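# Move display-counted insulators from bins into gray tote

## Task

Push the green START button. A lamp showing a number then comes on in one window of the display behind the bins. Move exactly that many insulators from the bin that belongs to that window into the gray tote, then press the lit lamp. Another lamp then comes on; keep repeating until no lamp is lit. Windows on the side nearest the bins belong to the bins nearest the display, and the other windows belong to the bins farther from it. The tote may receive nothing except these insulators. Nothing may rest on its rim or stick up above it, and the tote must end upright on the bench. Each bin must stay upright in its original spot, still holding its remaining insulators.

## Robot and tools

Robot: two arms. left_arm has its base near (+0.018, +0.444, 0) m and carries a left hand. right_arm has its base near (+0.018, -0.437, 0) m and carries a right hand. Both hands have five fingers.

Scene frame: the origin is at table-top height, midway between the nominal bases. +x points out over the table, +y toward left_arm, and +z up. Image sides do not match arm names. Reported positions (end_effector_position, in metres), orientations (end_effector_quat_wxyz) and velocities all use this frame. They can be off by a few centimetres.

Hand point: a point fixed to the palm, about 0.05 m in front of it and 0.15 m out from the wrist face. Its +z runs along the straight fingers, +y points out of the palm, and +x runs across the palm away from the thumb. On the left hand, +x points toward the thumb instead. Straight fingertips reach 0.06 to 0.07 m past the point. A wrist bracket on the little-finger side can strike things. With the fingers level, the wrist may sit lower than the hand and touch the table first. A grip that wraps the thumb fully in front of the palm holds objects about 0.035 to 0.065 m thick.

Row layout (28 numbers, each in [-1, 1]), used by both execute_actions and move. Numbers 1-6 are left_arm dx, dy, dz, rx, ry, rz. Numbers 7-14 are the left hand: little, ring, middle, index, thumb_bend, thumb_turn, force_limit, speed. Numbers 15-28 repeat the same pattern for right_arm and its hand. Every row must include both arms.

The six pose numbers are an offset, not a pose. They are measured from that arm's Hand target at the start of the action or move, along the Hand target's own axes. 1.0 equals 0.6 m of travel or 180 degrees of turn. rx, ry and rz together form one rotation vector. Sending all zeros asks the arm to go back to its current Hand target. Sending the same offset again moves the arm further.

Finger numbers are absolute positions. For each finger, -1 is straight or open and +1 is curled. thumb_bend runs from -1 (straight) to +1 (fully bent). thumb_turn runs from -1 (beside the palm) to +1 (opposite the fingers). force_limit maps -1..+1 to roughly 0..10 N at the fingertip (0..15 N for both thumb motors); a closing motor stops when this force is reached. speed rises from near 0 at -1 to full speed at +0.48 and stays full up to +1. For a gentle grip, close at speed -0.94 or below. To keep a hand unchanged, repeat the last eight numbers you actually sent to it. If you have sent it nothing yet, use its hand_measured values plus hand_force_limit and hand_speed.

execute_actions: actions is a list of actions. Each action is a table of up to 15 rows, one per 1/30 s step; a short table keeps repeating its last row. Every row counts from the start-of-action Hand target, not from the row before it. cameras chooses which images come back. An empty actions list returns the state together with all images.

move: target is either one 28-number row or a list of up to 15 rows, each an offset from the same starting Hand targets. The hands travel in straight lines and arrive together. Limits: at least 0.5 s, at most 10 s. speed is in m/s, from 0.002 to 3.6, default 0.25; give one value or one per target. blend, in m, rounds corners in a list. stop_force, 3 to 120 N, ends an arm's path when its wrist sensor feels that much push. zero (true by default) re-zeroes that sensor before the move. blocking=false returns early but cannot be combined with stop_force. A move does not avoid obstacles or the other arm. The result adds a move: line naming how the move ended (done, off_target, moving, held, fault) and any limits that acted (paced = pose clipped, held = steps withheld).

wait: seconds from 0 to 10; both arms hold their last commands. stop: brakes a running move. zoom_image: camera plus region [x0, y0, x1, y1] in pixels, at most 504 wide and 504 high, taken from that camera's latest image. show_instructions: shows the reference pages. zero_wrist_force: arm is left_arm or right_arm. finished_scene: scene is an integer 1 to 3; it ends the current scene and cannot be undone.

Cameras: cam_head_left, cam_head_right, cam_high, cam_left_wrist, cam_right_wrist, each 672x504.

Result lines: Hand target is the last commanded pose after clipping; the next offset counts from it. The hand point often stops a little short of it. hand_measured, hand_stopped_by (moving, target, force, stalled, fault) and hand_load_n each list six values in finger order. hand_load_n is positive when the finger is pushed open; a load near 0 can mean the grip was lost. Wrist force and Wrist torque use the end effector's own axes. Joint torques include the arm's own weight.

Cautions: each command's orientation is clipped to within 32 degrees of the current one. An arm pressing even slightly past a firm contact can trigger a fault. Either of these causes a 10 s arm stop: about 150 N of outside force, or wrist joint torque reaching 26.3 N m. Keep the arms apart; a press between them can fail the task. Do not pass close to an arm's own base. Approach surfaces slowly, using stop_force. Avoid dropping parts, releasing them while moving, or letting anything fall off the table. Do not knock over the tote or the bins, and never strike fixed objects hard. Heavy loads or a stretched-out arm heat the motors, and at 85 °C the arm is braked.

Each tool is called after "Emit:" as a command line: name --argument value for each argument, lists and objects as JSON in quotes; but a table of rows of numbers goes row by row, as --pt "numbers of a row", without its own name.

Reference images:

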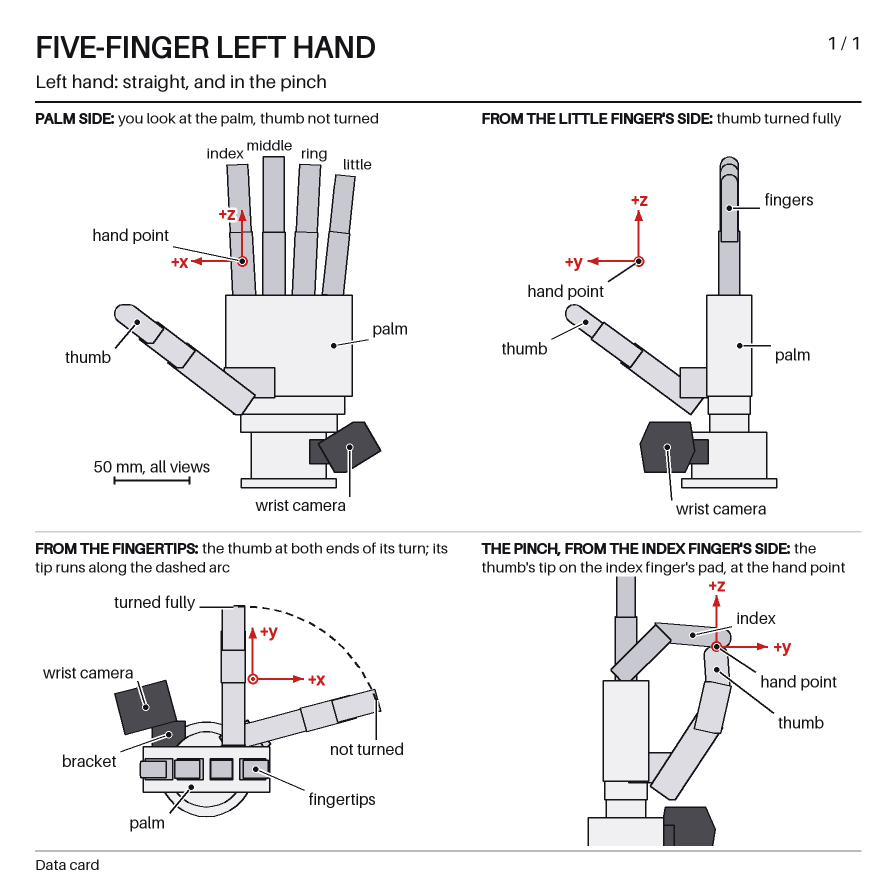

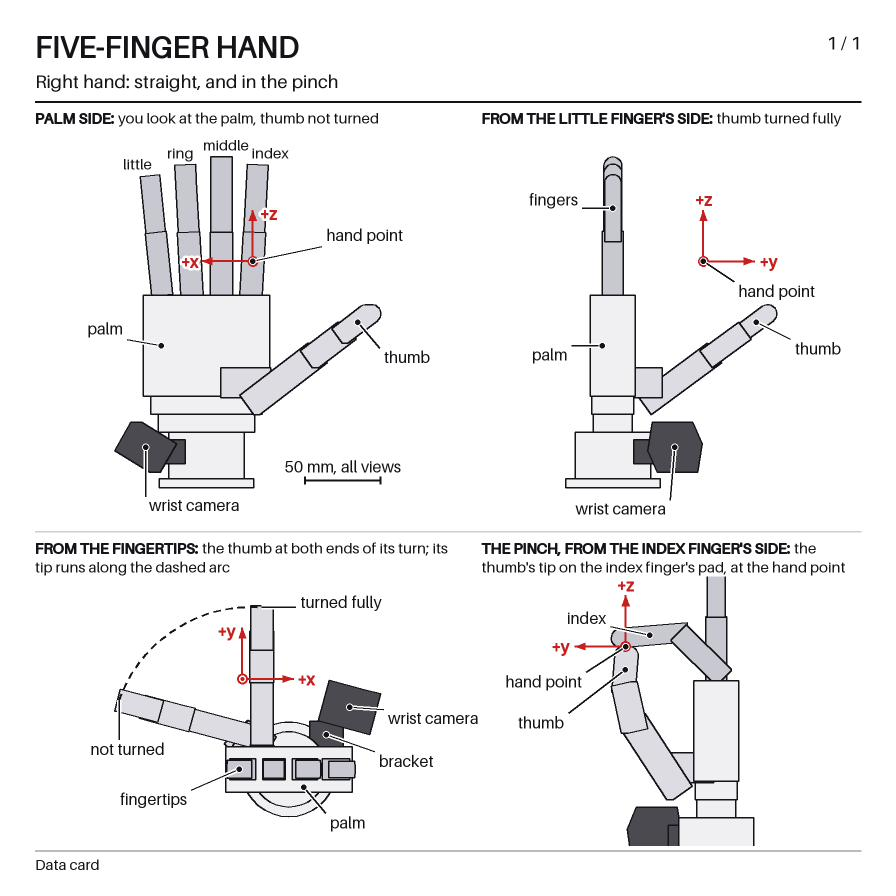

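## Session

Emit:
execute_actions --actions '[]'

Scene clock: 0.00 s.
left_arm: end_effector_position=(+0.6877, +0.3110, +0.3457) hand_measured=(-1.000, -1.000, -1.000, -1.000, -1.000, -1.000) hand_load_n=(+0.0, +0.0, +0.0, +0.0, +0.0, +0.0) hand_stopped_by=(target, target, target, target, target, target) hand_force_limit=0.00 hand_speed=-0.80 end_effector_quat_wxyz=(-0.366, +0.709, -0.439, +0.413) | right_arm: end_effector_position=(-0.0884, -0.0894, +0.1639) hand_measured=(-1.000, -1.000, -1.000, -1.000, -1.000, -1.000) hand_load_n=(+0.0, +0.0, +0.0, +0.0, +0.0, -0.5) hand_stopped_by=(target, target, target, target, target, target) hand_force_limit=0.00 hand_speed=-0.80 end_effector_quat_wxyz=(+0.655, +0.561, -0.503, -0.058)
Joint positions: left_arm=[3.157 -1.803 -1.328 2.726 -1.706 2.793] | right_arm=[1.047 -0.68 1.845 1.835 1.276 -2.458]
Joint velocities: within noise
Joint torques (N m): no reading
Motor temperatures (°C): left_arm=[30 30 27 34 40 31] | right_arm=[30 28 28 31 36 37]
Wrist force (N): no reading
Wrist torque (N m): no reading
Wrist force, peak (N): no reading
Hand target: left_arm +0.6877, +0.3110, +0.3457; -0.366, +0.709, -0.439, +0.413 | right_arm -0.0884, -0.0894, +0.1639; +0.655, +0.561, -0.503, -0.058

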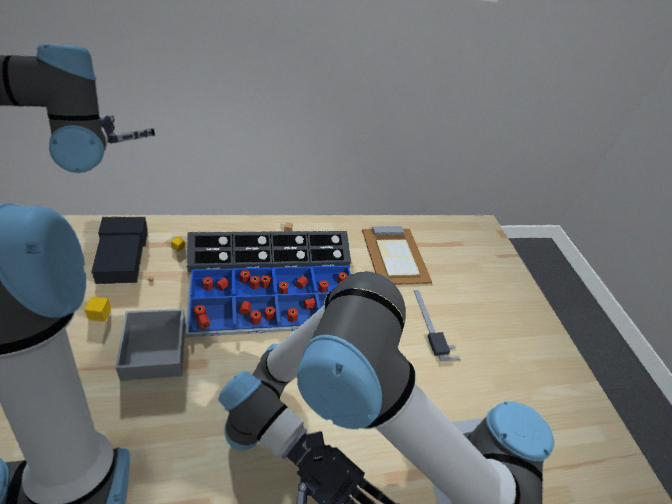

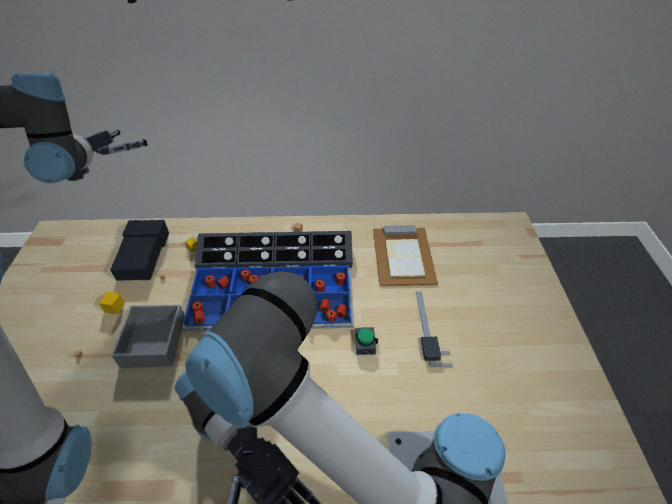

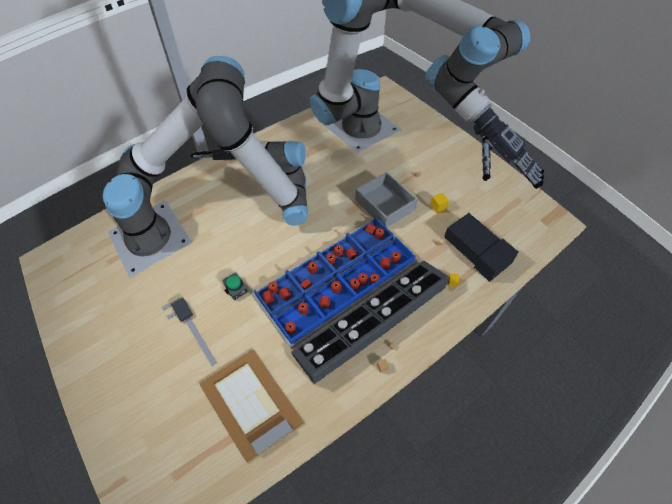

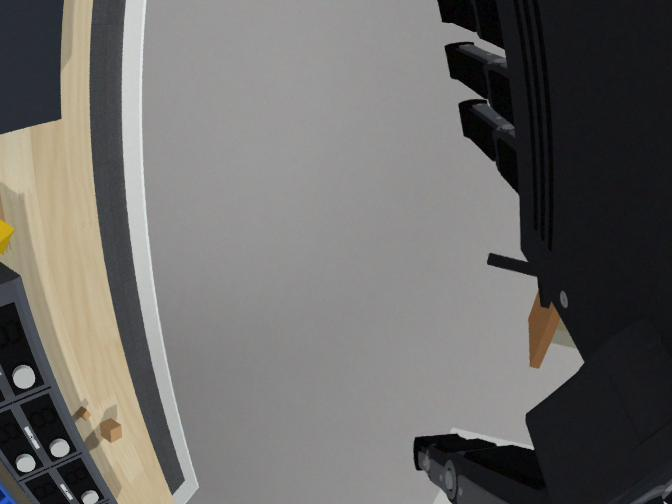

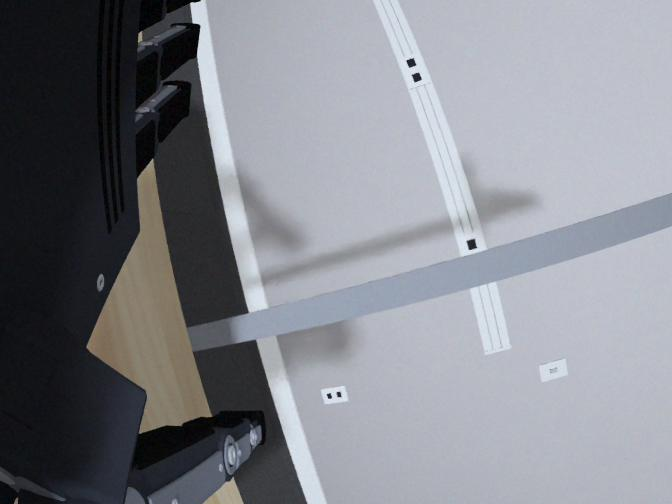

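Emit:
zoom_image --camera "cam_high" --region '[240, 200, 460, 390]'

Emit:
zoom_image --camera "cam_head_left" --region '[110, 220, 370, 390]'

Emit:
zoom_image --camera "cam_head_right" --region '[110, 220, 390, 390]'

Scaled by 2.291.

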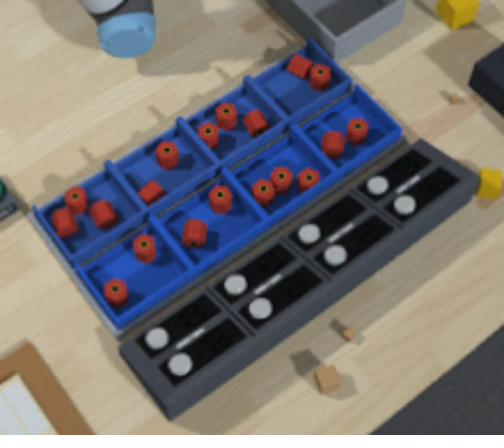

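Scaled by 1.938.

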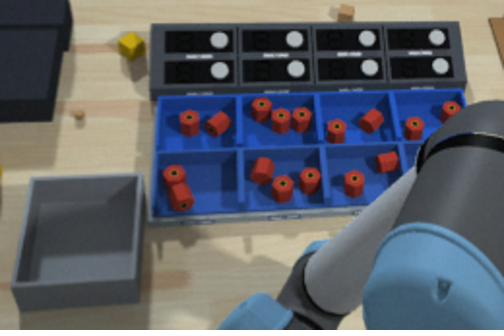

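Scaled by 1.800.

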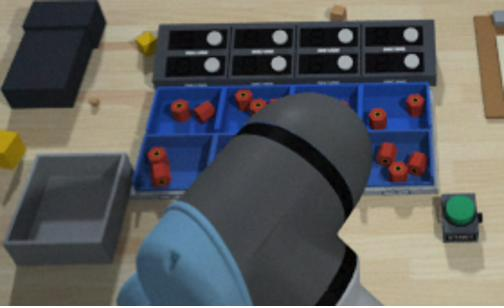

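Emit:
move --pt "0 0 0 0 0 0 -1 -1 -1 -1 -1 -1 0 -0.8 0.270 0.285 -0.102 0 0 0 -1 -1 -1 -1 -1 -1 0 -0.8" --pt "0 0 0 0 0 0 -1 -1 -1 -1 -1 -1 0 -0.8 0.4335 -0.0915 -0.3093 0.4431 -0.1391 -0.1766 -1 -1 -1 -1 -1 -1 0 -0.8" --speed 0.35 --blend '[0.05,0]' --cameras '["cam_head_left","cam_head_right","cam_high"]'

Scene clock: 116.30 s.
left_arm: end_effector_position=(+0.6877, +0.3110, +0.3457) hand_measured=(-1.000, -1.000, -1.000, -1.000, -1.000, -1.000) hand_load_n=(+0.0, +0.0, +0.0, +0.0, +0.0, +0.0) hand_stopped_by=(target, target, target, target, target, target) hand_force_limit=0.00 hand_speed=-0.80 end_effector_quat_wxyz=(-0.366, +0.709, -0.439, +0.413) | right_arm: end_effector_position=(+0.1995, -0.1505, +0.2997) hand_measured=(-1.000, -1.000, -1.000, -1.000, -1.000, -1.000) hand_load_n=(+0.0, +0.0, +0.0, +0.0, +0.0, +0.0) hand_stopped_by=(target, target, target, target, target, target) hand_force_limit=0.00 hand_speed=-0.80 end_effector_quat_wxyz=(-0.001, +0.924, -0.383, +0.000)
Joint positions: left_arm=[3.157 -1.803 -1.328 2.726 -1.706 2.793] | right_arm=[0.547 -1.385 1.462 1.493 1.57 -3.378]
Joint torques (N m): left_arm=[1.09 30.34 19.24 0.13 -0.06 0.21] | right_arm=[-4.87 -29.97 -18.28 0.73 -1.07 -2.02]
Wrist force (N): left_arm=[-0.2 -0.1 0.2] | right_arm=[-1.1 -0.7 -1.8]
Wrist torque (N m): left_arm=[-0.01 0.03 -0.01] | right_arm=[0.28 0.06 -0.16]
Wrist force, peak (N): left_arm=[-0.1 0.1 0.4] | right_arm=[-1.4 -0.7 -2.2]
Hand target: left_arm +0.6877, +0.3110, +0.3457; -0.366, +0.709, -0.439, +0.413 | right_arm +0.1995, -0.1505, +0.2997; -0.001, +0.924, -0.383, +0.000
Off the commanded pose: left_arm 0.000 m, 0 deg | right_arm 0.000 m, 0 deg.
move: done
Images, in order (width x height): cam_head_left 672x504, cam_head_right 672x504, cam_high 672x504.

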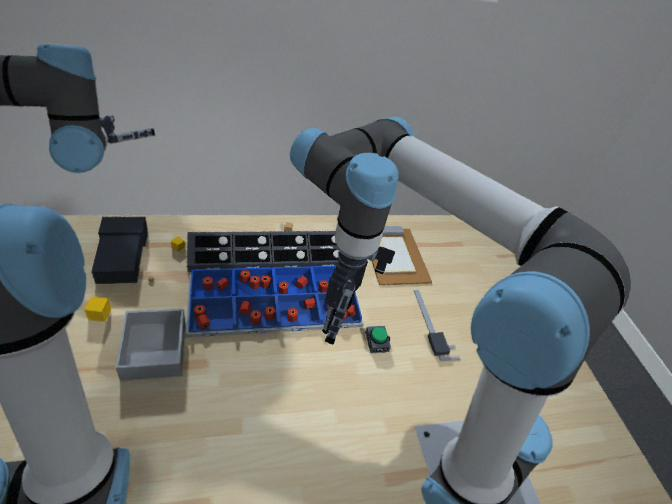

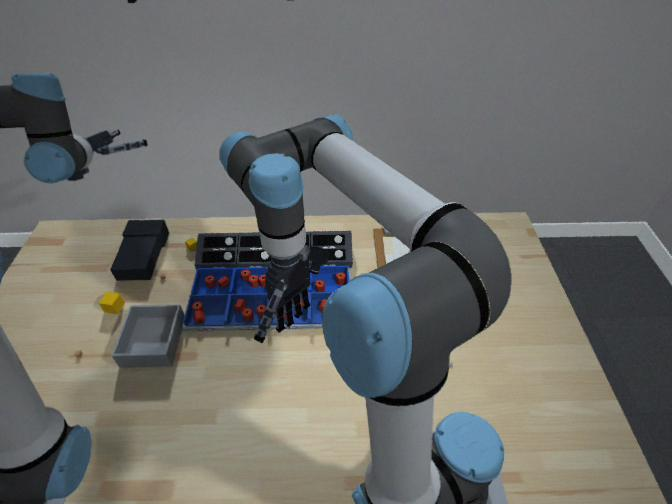

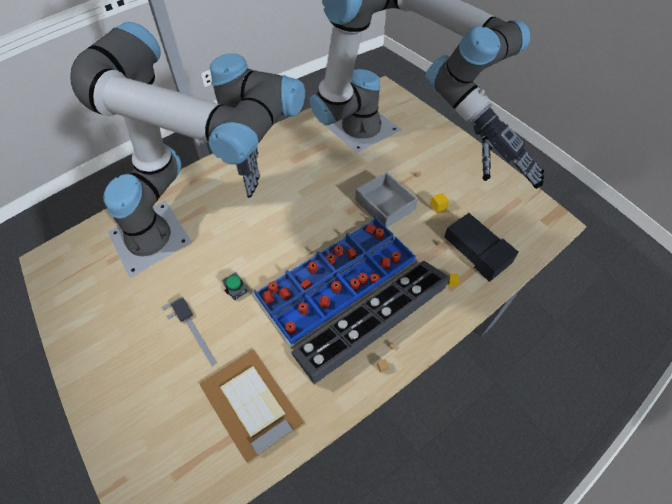

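Emit:
zoom_image --camera "cam_head_left" --region '[180, 225, 400, 360]'

Emit:
zoom_image --camera "cam_high" --region '[210, 200, 460, 390]'

Emit:
zoom_image --camera "cam_head_right" --region '[180, 225, 400, 360]'

Scaled by 2.291.

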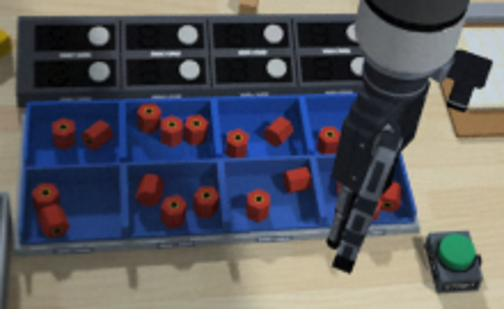

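Scaled by 2.016.

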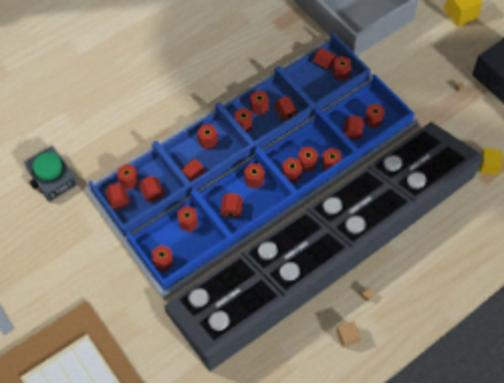

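Scaled by 2.291.

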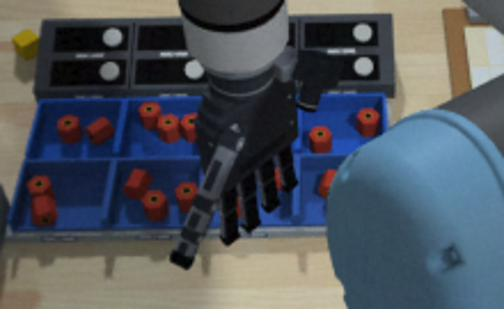

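Emit:
move --target '[0,0,0,0,0,0,-1,-1,-1,-1,-1,-1,0,-0.8,0.277,0.0637,0.1662,0,0,0.25,0.9,0.9,0.9,-1,-1,-1,0,0]' --speed 0.3 --cameras '["all"]'

Scene clock: 153.20 s.
left_arm: end_effector_position=(+0.6877, +0.3110, +0.3457) hand_measured=(-1.000, -1.000, -1.000, -1.000, -1.000, -1.000) hand_load_n=(+0.0, +0.0, +0.0, +0.0, +0.0, +0.0) hand_stopped_by=(target, target, target, target, target, target) hand_force_limit=0.00 hand_speed=-0.80 end_effector_quat_wxyz=(-0.366, +0.709, -0.439, +0.413) | right_arm: end_effector_position=(+0.2900, -0.2948, +0.1998) hand_measured=(+0.900, +0.900, +0.900, -1.000, -1.000, -1.000) hand_load_n=(+0.0, +0.0, +0.0, +0.0, +0.0, +0.0) hand_stopped_by=(target, target, target, target, target, target) hand_force_limit=0.00 hand_speed=0.00 end_effector_quat_wxyz=(-0.001, +0.707, -0.707, -0.001)
Joint positions: left_arm=[3.157 -1.803 -1.328 2.726 -1.706 2.793] | right_arm=[-0.071 -1.441 1.789 1.222 1.569 -3.211]
Joint torques (N m): left_arm=[0.03 29.16 19.66 0.36 -0.2 0.13] | right_arm=[-6.8 -27.98 -19.58 3.08 0.03 -0.38]
Wrist force (N): left_arm=[0.1 0.1 0.1] | right_arm=[-1.5 -0.6 -1.6]
Wrist torque (N m): left_arm=[0.02 0.00 0.00] | right_arm=[0.34 0.08 -0.05]
Wrist force, peak (N): left_arm=[-0.3 -0.1 0.3] | right_arm=[-2.4 -1.6 -2.1]
Hand target: left_arm +0.6877, +0.3110, +0.3457; -0.366, +0.709, -0.439, +0.413 | right_arm +0.2901, -0.2949, +0.1998; -0.001, +0.707, -0.707, -0.001
Off the commanded pose: left_arm 0.000 m, 0 deg | right_arm 0.000 m, 0 deg.
move: done
camera_calibration:
cam_right_wrist: T_world_to_cam=[[-0.977455, -0.204281, 0.0533892, 0.210831], [-0.129615, 0.780145, 0.612024, 0.128322], [-0.166676, 0.591306, -0.789035, 0.495102], [0, 0, 0, 1]] pos_world=[0.305232, -0.349798, 0.300861]

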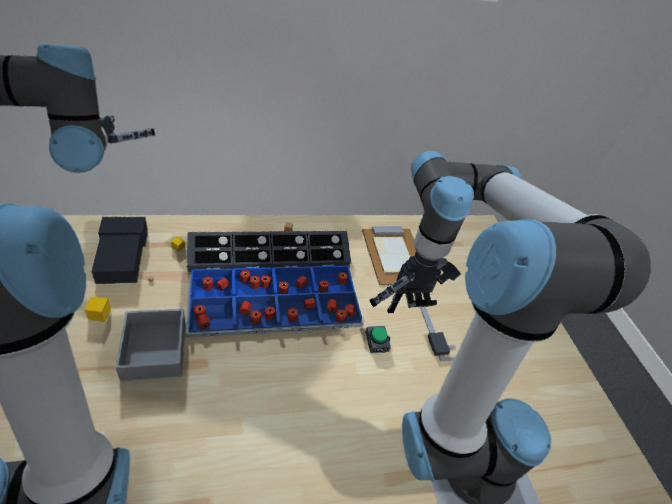

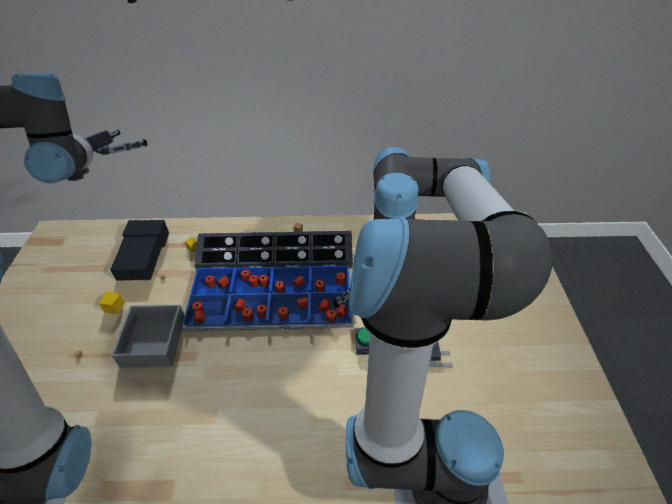

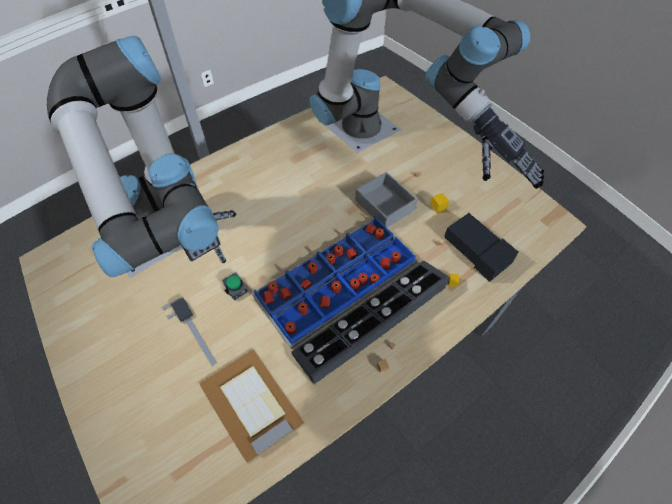

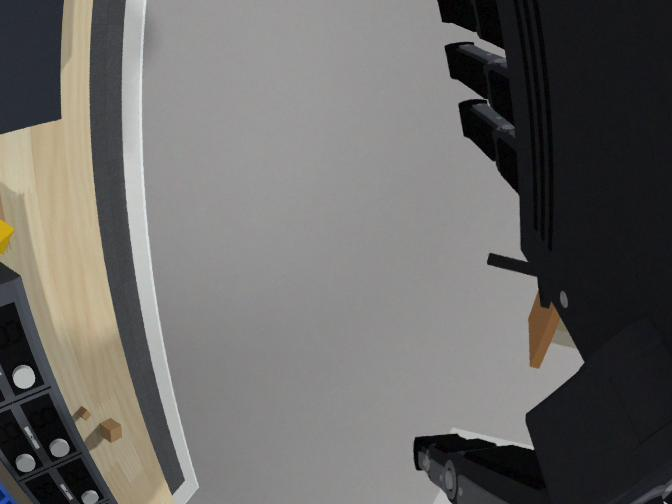

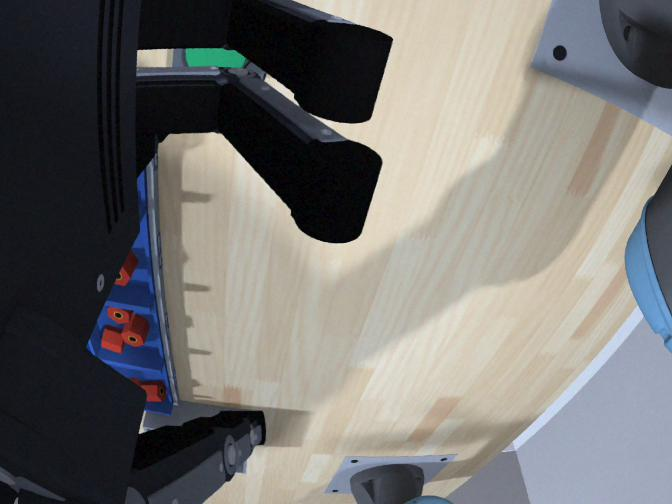

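Emit:
move --target '[0,0,0,0,0,0,-1,-1,-1,-1,-1,-1,0,-0.8,0.0035,-0.0067,0.1815,0,0,0,0.9,0.9,0.9,-1,-1,-1,0,0]' --speed 0.04 --stop_force 5 --cameras '["cam_high","cam_head_left","cam_right_wrist"]'

Scene clock: 167.83 s.
left_arm: end_effector_position=(+0.6877, +0.3110, +0.3457) hand_measured=(-1.000, -1.000, -1.000, -1.000, -1.000, -1.000) hand_load_n=(+0.0, +0.0, +0.0, +0.0, +0.0, +0.0) hand_stopped_by=(target, target, target, target, target, target) hand_force_limit=0.00 hand_speed=-0.80 end_effector_quat_wxyz=(-0.366, +0.709, -0.439, +0.413) | right_arm: end_effector_position=(+0.2937, -0.2966, +0.1016) hand_measured=(+0.900, +0.900, +0.900, -1.000, -1.000, -1.000) hand_load_n=(+0.5, +0.0, +0.0, -0.5, +0.0, -0.5) hand_stopped_by=(target, target, target, target, target, target) hand_force_limit=0.00 hand_speed=0.00 end_effector_quat_wxyz=(-0.001, +0.707, -0.707, -0.001)
Joint positions: left_arm=[3.157 -1.803 -1.328 2.726 -1.706 2.793] | right_arm=[-0.076 -1.323 1.928 0.967 1.569 -3.215]
Joint torques (N m): left_arm=[0.84 28.81 20.07 0.11 -0.08 -0.06] | right_arm=[6.11 -15.27 -8.57 -0.14 0.19 1.17]
Wrist force (N): left_arm=[-0.1 -0.1 -0.1] | right_arm=[-1.6 -0.1 -6.3]
Wrist torque (N m): left_arm=[-0.01 0.02 -0.01] | right_arm=[0.61 0.07 -0.04]
Wrist force, peak (N): left_arm=[-0.2 0.1 0.4] | right_arm=[-1.6 0.2 -18.7]
Hand target: left_arm +0.6877, +0.3110, +0.3457; -0.366, +0.709, -0.439, +0.413 | right_arm +0.2937, -0.2966, +0.1016; -0.001, +0.707, -0.707, -0.001 (not the last commanded pose)
Off the commanded pose: left_arm 0.000 m, 0 deg | right_arm 0.011 m, 0 deg.
move: contact (right_arm)
camera_calibration:
cam_right_wrist: T_world_to_cam=[[-0.977501, -0.20408, 0.0533288, 0.219321], [-0.12951, 0.780232, 0.611936, 0.19031], [-0.166493, 0.591261, -0.789108, 0.419226], [0, 0, 0, 1]] pos_world=[0.308832, -0.351599, 0.202661]
Images, in order (width x height): cam_head_left 672x504, cam_high 672x504, cam_right_wrist 672x504.

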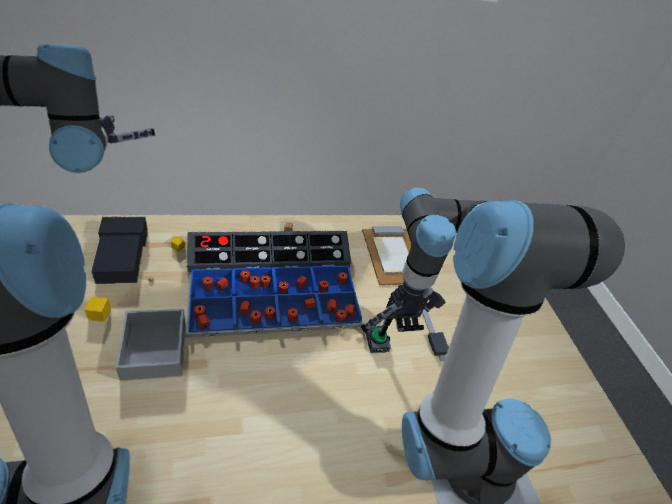

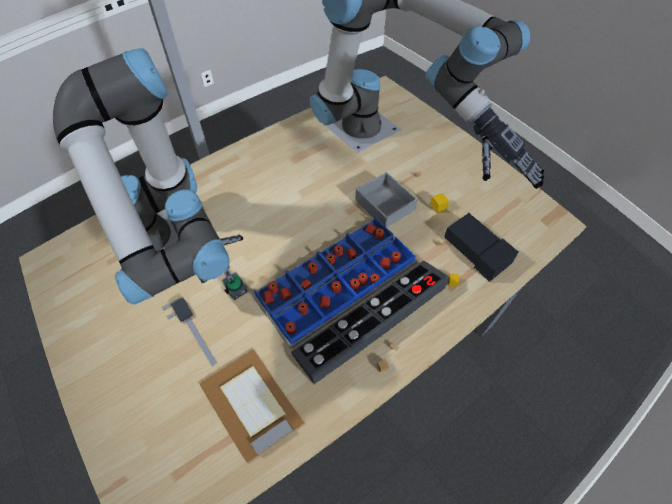

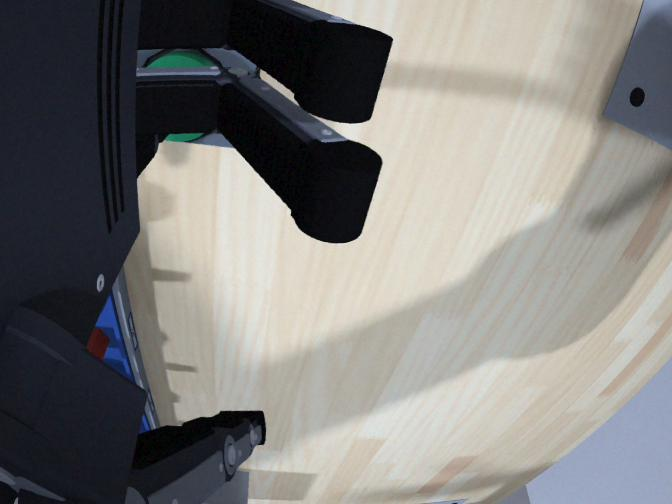

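Emit:
move --pt "0.066 0.2315 -0.166 -0.03 0.071 0.082 0.9 0.9 -0.5 -0.5 -0.5 1 0 0 0 0 -0.2 0 0 0 0.9 0.9 0.9 -1 -1 -1 0 0" --pt "0.1325 0.463 -0.332 -0.0596 0.1423 0.1647 0.9 0.9 -0.5 -0.5 -0.5 1 0 0 0.255 0.123 -0.333 0 0 0 0.9 0.9 0.9 -1 -1 -1 0 0" --speed 0.3 --blend '[0.04,0]' --cameras '["all"]'

Scene clock: 236.13 s.
left_arm: end_effector_position=(+0.4396, +0.1103, +0.1996) hand_measured=(+0.900, +0.900, -0.500, -0.500, -0.500, +1.000) hand_load_n=(+0.0, +0.0, +0.0, +0.0, +0.0, +0.0) hand_stopped_by=(target, target, target, target, target, target) hand_force_limit=0.00 hand_speed=0.00 end_effector_quat_wxyz=(+0.287, -0.497, +0.710, -0.409) | right_arm: end_effector_position=(+0.2200, -0.4499, +0.3011) hand_measured=(+0.900, +0.900, +0.900, -1.000, -1.000, -1.000) hand_load_n=(+0.0, +0.0, +0.0, +0.0, +0.0, +0.0) hand_stopped_by=(target, target, target, target, target, target) hand_force_limit=0.00 hand_speed=0.00 end_effector_quat_wxyz=(-0.001, +0.707, -0.707, -0.001) end_effector_velocity=(-0.001, -0.001, +0.000) end_effector_angular_velocity=(+0.001, +0.002, +0.003)
Joint positions: left_arm=[2.769 -1.58 -1.884 2.94 -1.585 3.134] | right_arm=[-0.694 -1.715 1.796 1.49 1.57 -3.834]
Joint velocities: left_arm=[within noise] | right_arm=[-0.003 0 0 0.001 0 -0.006]
Joint torques (N m): left_arm=[-9.13 28.94 16.92 -1.1 2.25 0.38] | right_arm=[-6.99 -15.6 -16.68 3.47 1.26 -1.66]
Wrist force (N): left_arm=[-0.2 -0.2 0.1] | right_arm=[-1.8 -0.7 -1.0]
Wrist torque (N m): left_arm=[-0.01 0.02 -0.02] | right_arm=[0.24 0.15 -0.15]
Wrist force, peak (N): left_arm=[-0.3 -1.6 1.6] | right_arm=[-1.7 -0.1 -6.8]
Hand target: left_arm +0.4396, +0.1103, +0.1996; +0.287, -0.497, +0.710, -0.409 | right_arm +0.2199, -0.4499, +0.3011; -0.001, +0.707, -0.707, -0.001
Off the commanded pose: left_arm 0.000 m, 0 deg | right_arm 0.000 m, 0 deg.
move: done
camera_calibration:
cam_left_wrist: T_world_to_cam=[[0.350168, -0.420612, 0.83694, -0.279426], [-0.843825, -0.529531, 0.0869283, 0.402143], [0.406623, -0.73667, -0.540348, 0.123356], [0, 0, 0, 1]] pos_world=[0.387025, 0.186291, 0.26556]
cam_right_wrist: T_world_to_cam=[[-0.977509, -0.204074, 0.0532035, 0.105508], [-0.129592, 0.780262, 0.61188, 0.178362], [-0.166382, 0.591224, -0.789159, 0.655015], [0, 0, 0, 1]] pos_world=[0.235232, -0.504899, 0.402161]

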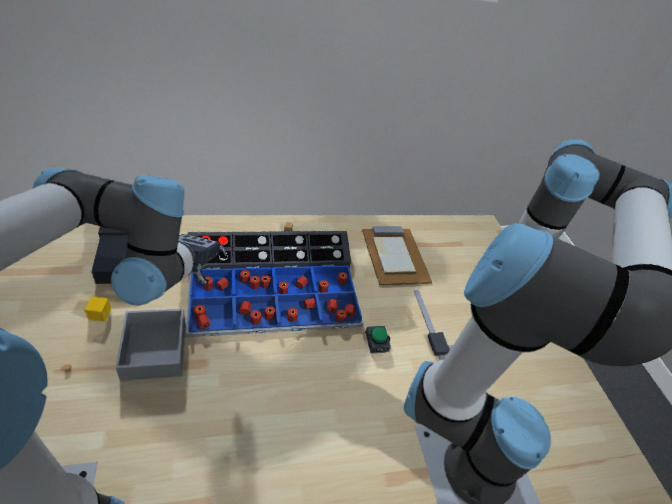

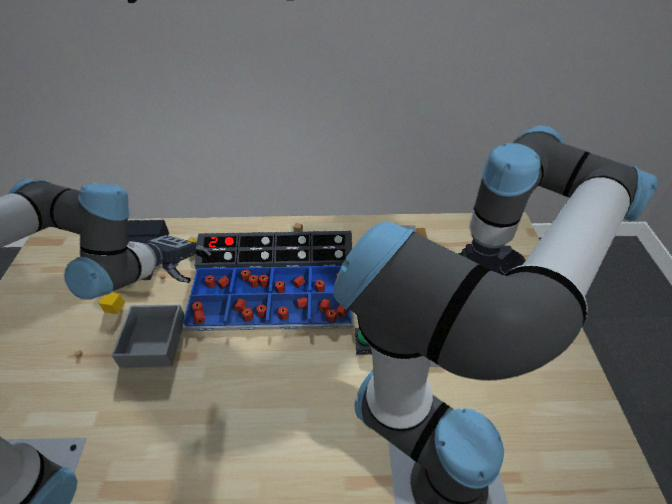

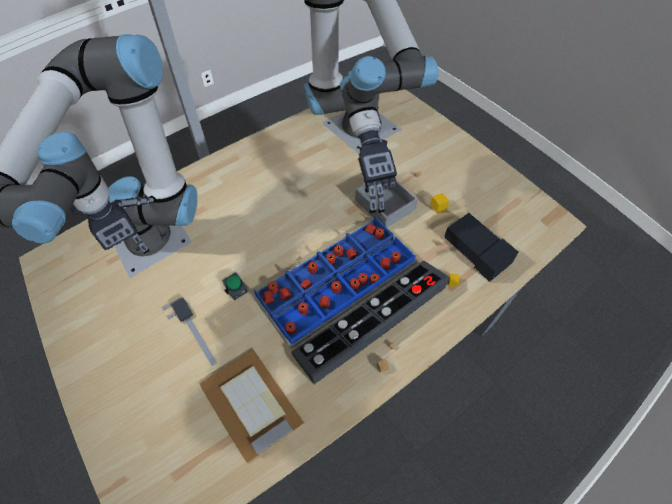

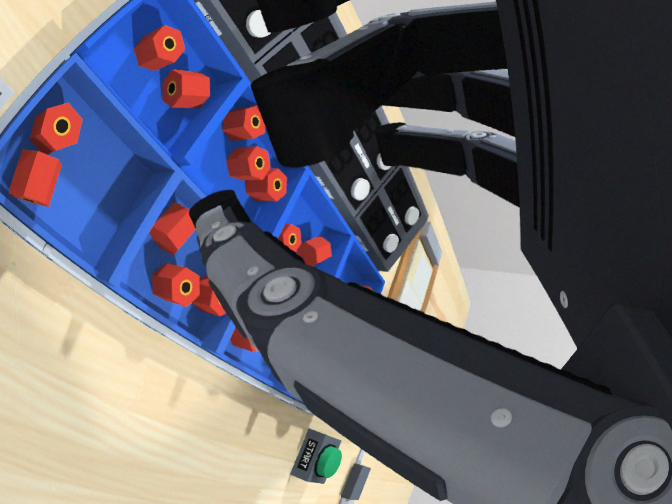

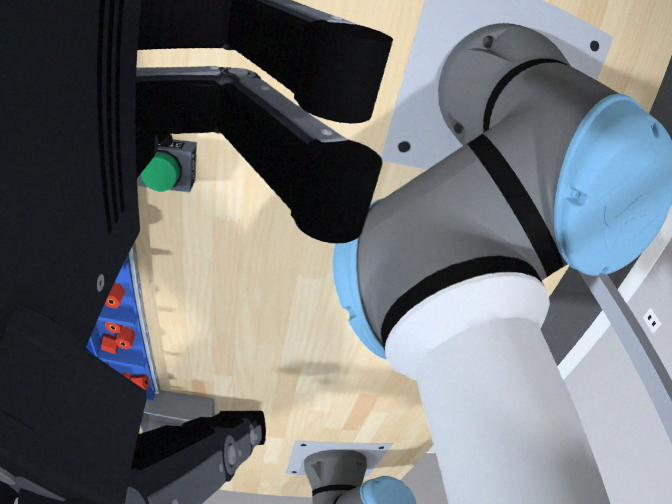

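Emit:
zoom_image --camera "cam_left_wrist" --region '[0, 0, 400, 320]'

Scaled by 1.260 from the camera's 672x504 image, which has a finer 960x720 frame.

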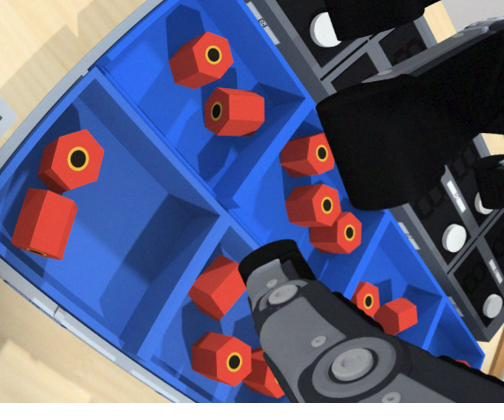

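Emit:
move --target '[-0.0263,0.1117,0.0398,0,0.2165,0.125,0.9,0.9,-0.1,-0.1,-0.5,1,0,0,0,0,0,0,0,0,0.9,0.9,0.9,-1,-1,-1,0,0]' --speed 0.25 --cameras '["cam_left_wrist","cam_head_left","cam_high"]'

Emit:
zoom_image --camera "cam_left_wrist" --region '[0, 0, 450, 400]'

Scene clock: 314.43 s.
left_arm: end_effector_position=(+0.4330, +0.1296, +0.1296) hand_measured=(+0.900, +0.900, -0.100, -0.100, -0.500, +1.000) hand_load_n=(+0.0, +0.0, +0.0, +0.0, +0.0, +0.0) hand_stopped_by=(target, target, target, target, target, target) hand_force_limit=0.00 hand_speed=0.00 end_effector_quat_wxyz=(+0.108, -0.187, +0.846, -0.488) end_effector_velocity=(+0.000, +0.001, +0.000) end_effector_angular_velocity=(+0.002, -0.001, -0.002) | right_arm: end_effector_position=(+0.2199, -0.4499, +0.3011) hand_measured=(+0.900, +0.900, +0.900, -1.000, -1.000, -1.000) hand_load_n=(+0.0, +0.0, +0.0, +0.0, +0.0, +0.0) hand_stopped_by=(target, target, target, target, target, target) hand_force_limit=0.00 hand_speed=0.00 end_effector_quat_wxyz=(-0.001, +0.707, -0.707, -0.001)
Joint positions: left_arm=[3.136 -1.836 -1.862 2.756 -0.667 3.965] | right_arm=[-0.695 -1.715 1.796 1.49 1.57 -3.834]
Joint velocities: left_arm=[0.001 0 0 -0.003 0 0.005] | right_arm=[within noise]
Joint torques (N m): left_arm=[-4.78 19.5 9.26 -2.87 3.13 1.92] | right_arm=[-8.3 -18.88 -23.85 4.4 0.71 -0.42]
Wrist force (N): left_arm=[-0.3 -0.2 0.2] | right_arm=[-1.7 -0.7 -1.0]
Wrist torque (N m): left_arm=[-0.02 0.04 -0.04] | right_arm=[0.23 0.14 -0.14]
Wrist force, peak (N): left_arm=[-0.5 -0.4 0.4] | right_arm=[-1.9 -1.2 -1.4]
Hand target: left_arm +0.4329, +0.1295, +0.1296; +0.108, -0.187, +0.846, -0.488 | right_arm +0.2199, -0.4499, +0.3011; -0.001, +0.707, -0.707, -0.001
Off the commanded pose: left_arm 0.000 m, 0 deg | right_arm 0.000 m, 0 deg.
move: done
camera_calibration:
cam_left_wrist: T_world_to_cam=[[-0.0497028, -0.545028, 0.836943, -0.0212303], [-0.971126, 0.222141, 0.0869899, 0.370516], [-0.233332, -0.808454, -0.540332, 0.388877], [0, 0, 0, 1]] pos_world=[0.4495, 0.220511, 0.19566]
Images, in order (width x height): cam_head_left 672x504, cam_high 672x504, cam_left_wrist 672x504.

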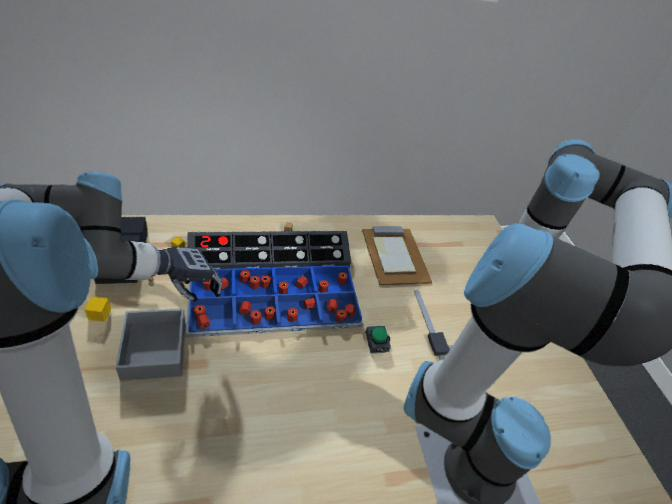

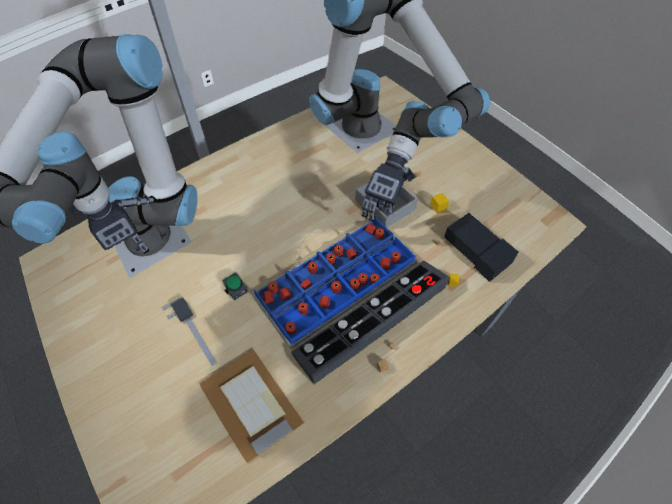

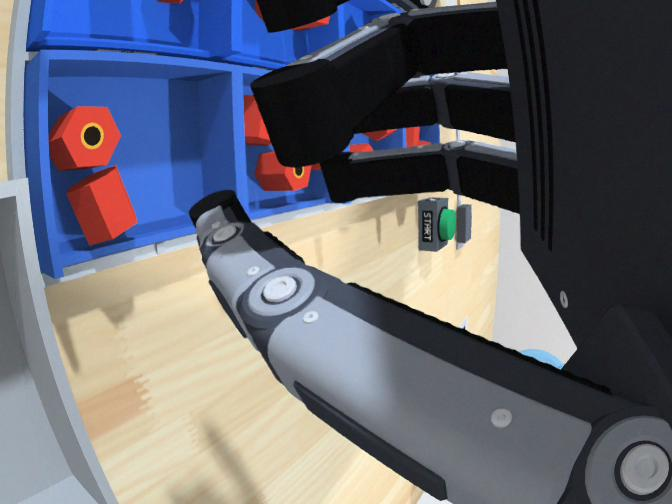

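Scaled by 1.120 from the camera's 672x504 image, which has a finer 960x720 frame.

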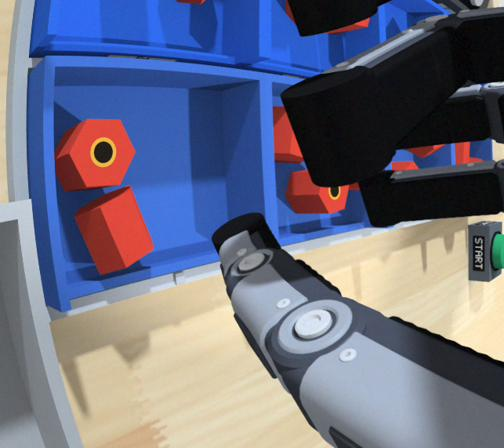

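Emit:
move --target '[0.0065,0.0582,0.048,-0.0276,-0.0448,0.0703,0.95,0.95,0.1,0.1,-0.6,1,0,0,0,0,0,0,0,0,0.9,0.9,0.9,-1,-1,-1,0,0]' --speed 0.2 --cameras '["cam_left_wrist"]'

Emit:
zoom_image --camera "cam_left_wrist" --region '[0, 0, 450, 400]'

Scene clock: 389.00 s.
left_arm: end_effector_position=(+0.4324, +0.1211, +0.0850) hand_measured=(+0.950, +0.950, +0.100, +0.100, -0.600, +1.000) hand_load_n=(+0.0, +0.0, +0.0, +0.0, +0.0, +0.0) hand_stopped_by=(target, target, target, target, target, target) hand_force_limit=0.00 hand_speed=0.00 end_effector_quat_wxyz=(+0.212, -0.131, +0.872, -0.422) | right_arm: end_effector_position=(+0.2199, -0.4499, +0.3011) hand_measured=(+0.900, +0.900, +0.900, -1.000, -1.000, -1.000) hand_load_n=(+0.0, +0.0, +0.0, +0.0, -0.5, +0.0) hand_stopped_by=(target, target, target, target, target, target) hand_force_limit=0.00 hand_speed=0.00 end_effector_quat_wxyz=(-0.001, +0.707, -0.707, -0.001)
Joint positions: left_arm=[3.004 -1.795 -1.962 2.981 -0.913 3.998] | right_arm=[-0.695 -1.715 1.796 1.49 1.57 -3.834]
Joint torques (N m): left_arm=[-3.57 12.81 21.2 0.28 -1.12 -1.73] | right_arm=[-6.74 -18.03 -24.27 4.34 -0.5 -1.57]
Wrist force (N): left_arm=[-0.5 -0.6 0.2] | right_arm=[-1.9 -1.0 -1.0]
Wrist torque (N m): left_arm=[-0.07 0.03 -0.10] | right_arm=[0.18 0.17 -0.16]
Wrist force, peak (N): left_arm=[-0.5 -0.6 0.4] | right_arm=[-2.2 -0.6 -1.3]
Hand target: left_arm +0.4325, +0.1211, +0.0850; +0.212, -0.131, +0.872, -0.422 | right_arm +0.2199, -0.4499, +0.3011; -0.001, +0.707, -0.707, -0.001
Off the commanded pose: left_arm 0.000 m, 0 deg | right_arm 0.000 m, 0 deg.
move: done
camera_calibration:
cam_left_wrist: T_world_to_cam=[[-0.197172, -0.691848, 0.6946, 0.105144], [-0.975405, 0.209644, -0.0680693, 0.392347], [-0.0985253, -0.690938, -0.716168, 0.300187], [0, 0, 0, 1]] pos_world=[0.433005, 0.197901, 0.168658]
Images, in order (width x height): cam_left_wrist 672x504.

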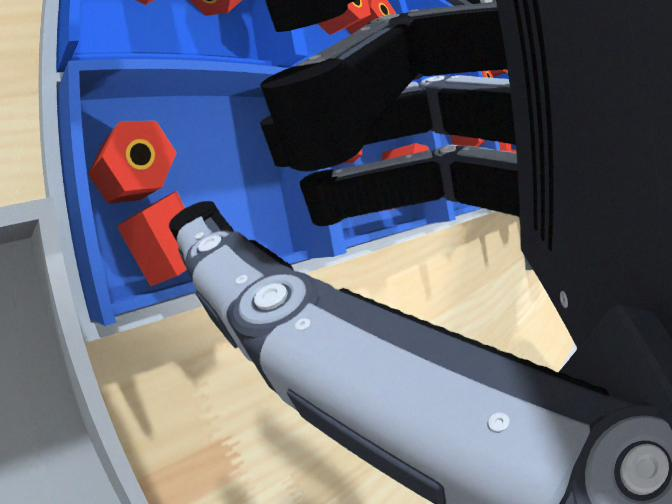

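Scaled by 1.120 from the camera's 672x504 image, which has a finer 960x720 frame.

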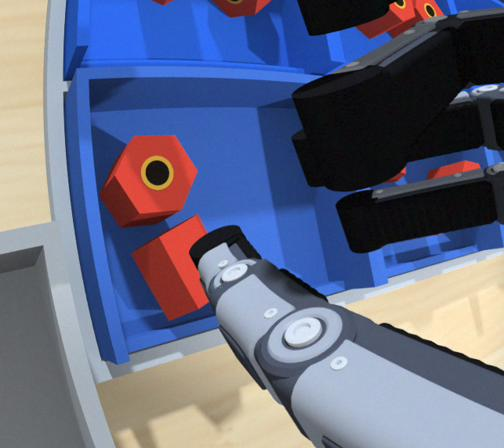

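Emit:
move --target '[0.0288,0.0858,0.0547,0,0,0,0.95,0.95,0.1,0.1,-0.6,1,0,0,0,0,0,0,0,0,0.9,0.9,0.9,-1,-1,-1,0,0]' --speed 0.04 --stop_force 4 --cameras '["cam_left_wrist","cam_high","cam_head_left"]'

Scene clock: 407.57 s.
left_arm: end_effector_position=(+0.4305, +0.1232, +0.0218) hand_measured=(+0.950, +0.950, +0.100, +0.100, -0.600, +1.000) hand_load_n=(+0.5, +0.0, +0.0, -0.5, -0.5, +1.0) hand_stopped_by=(target, target, target, target, target, target) hand_force_limit=0.00 hand_speed=0.00 end_effector_quat_wxyz=(+0.212, -0.131, +0.872, -0.422) | right_arm: end_effector_position=(+0.2199, -0.4499, +0.3011) hand_measured=(+0.900, +0.900, +0.900, -1.000, -1.000, -1.000) hand_load_n=(+0.0, +0.0, +0.0, +0.0, +0.0, +0.0) hand_stopped_by=(target, target, target, target, target, target) hand_force_limit=0.00 hand_speed=0.00 end_effector_quat_wxyz=(-0.001, +0.707, -0.707, -0.001)
Joint positions: left_arm=[3.009 -1.895 -2.035 3.151 -0.909 4.003] | right_arm=[-0.695 -1.715 1.796 1.49 1.57 -3.834]
Joint torques (N m): left_arm=[0.97 35.65 20.99 0.17 -2.3 1.23] | right_arm=[-5.71 -18.61 -24.39 4.35 -0.99 -1.75]
Wrist force (N): left_arm=[-0.8 -3.7 -0.5] | right_arm=[-1.9 -0.9 -1.0]
Wrist torque (N m): left_arm=[-0.08 -0.02 -0.15] | right_arm=[0.20 0.16 -0.16]
Wrist force, peak (N): left_arm=[-2.2 -9.5 -3.0] | right_arm=[-1.8 -0.9 -1.6]
Hand target: left_arm +0.4305, +0.1232, +0.0218; +0.212, -0.131, +0.872, -0.422 | right_arm +0.2199, -0.4499, +0.3011; -0.001, +0.707, -0.707, -0.001
Off the commanded pose: left_arm 0.000 m, 0 deg | right_arm 0.000 m, 0 deg.
move: contact (left_arm)
camera_calibration:
cam_left_wrist: T_world_to_cam=[[-0.197185, -0.691958, 0.694487, 0.150141], [-0.975413, 0.209594, -0.0681175, 0.385672], [-0.098426, -0.690843, -0.716274, 0.256128], [0, 0, 0, 1]] pos_world=[0.431005, 0.2, 0.105458]
Images, in order (width x height): cam_head_left 672x504, cam_high 672x504, cam_left_wrist 672x504.

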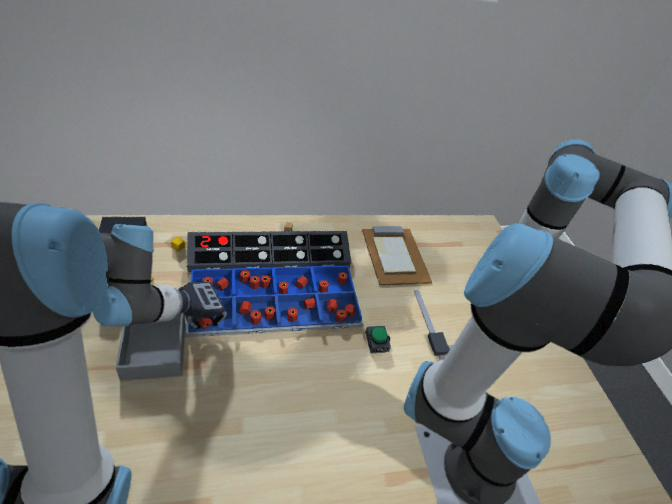

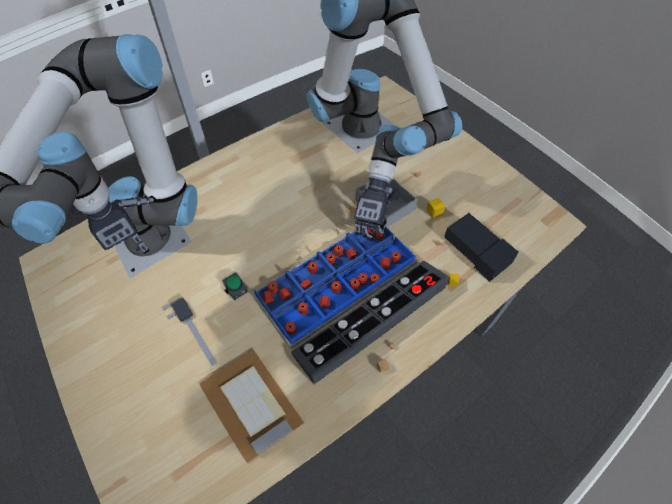

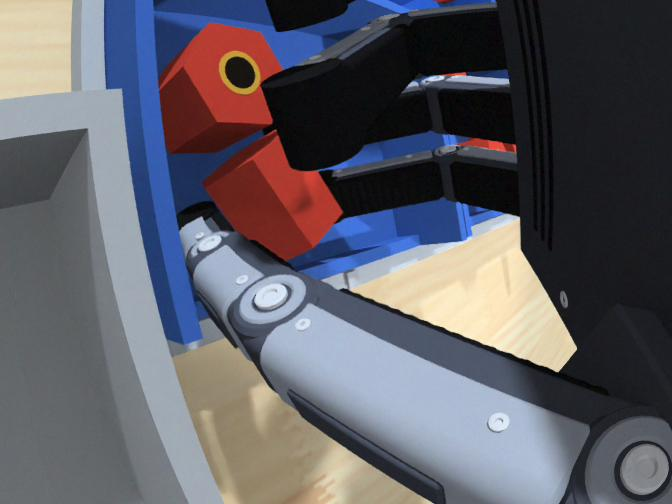

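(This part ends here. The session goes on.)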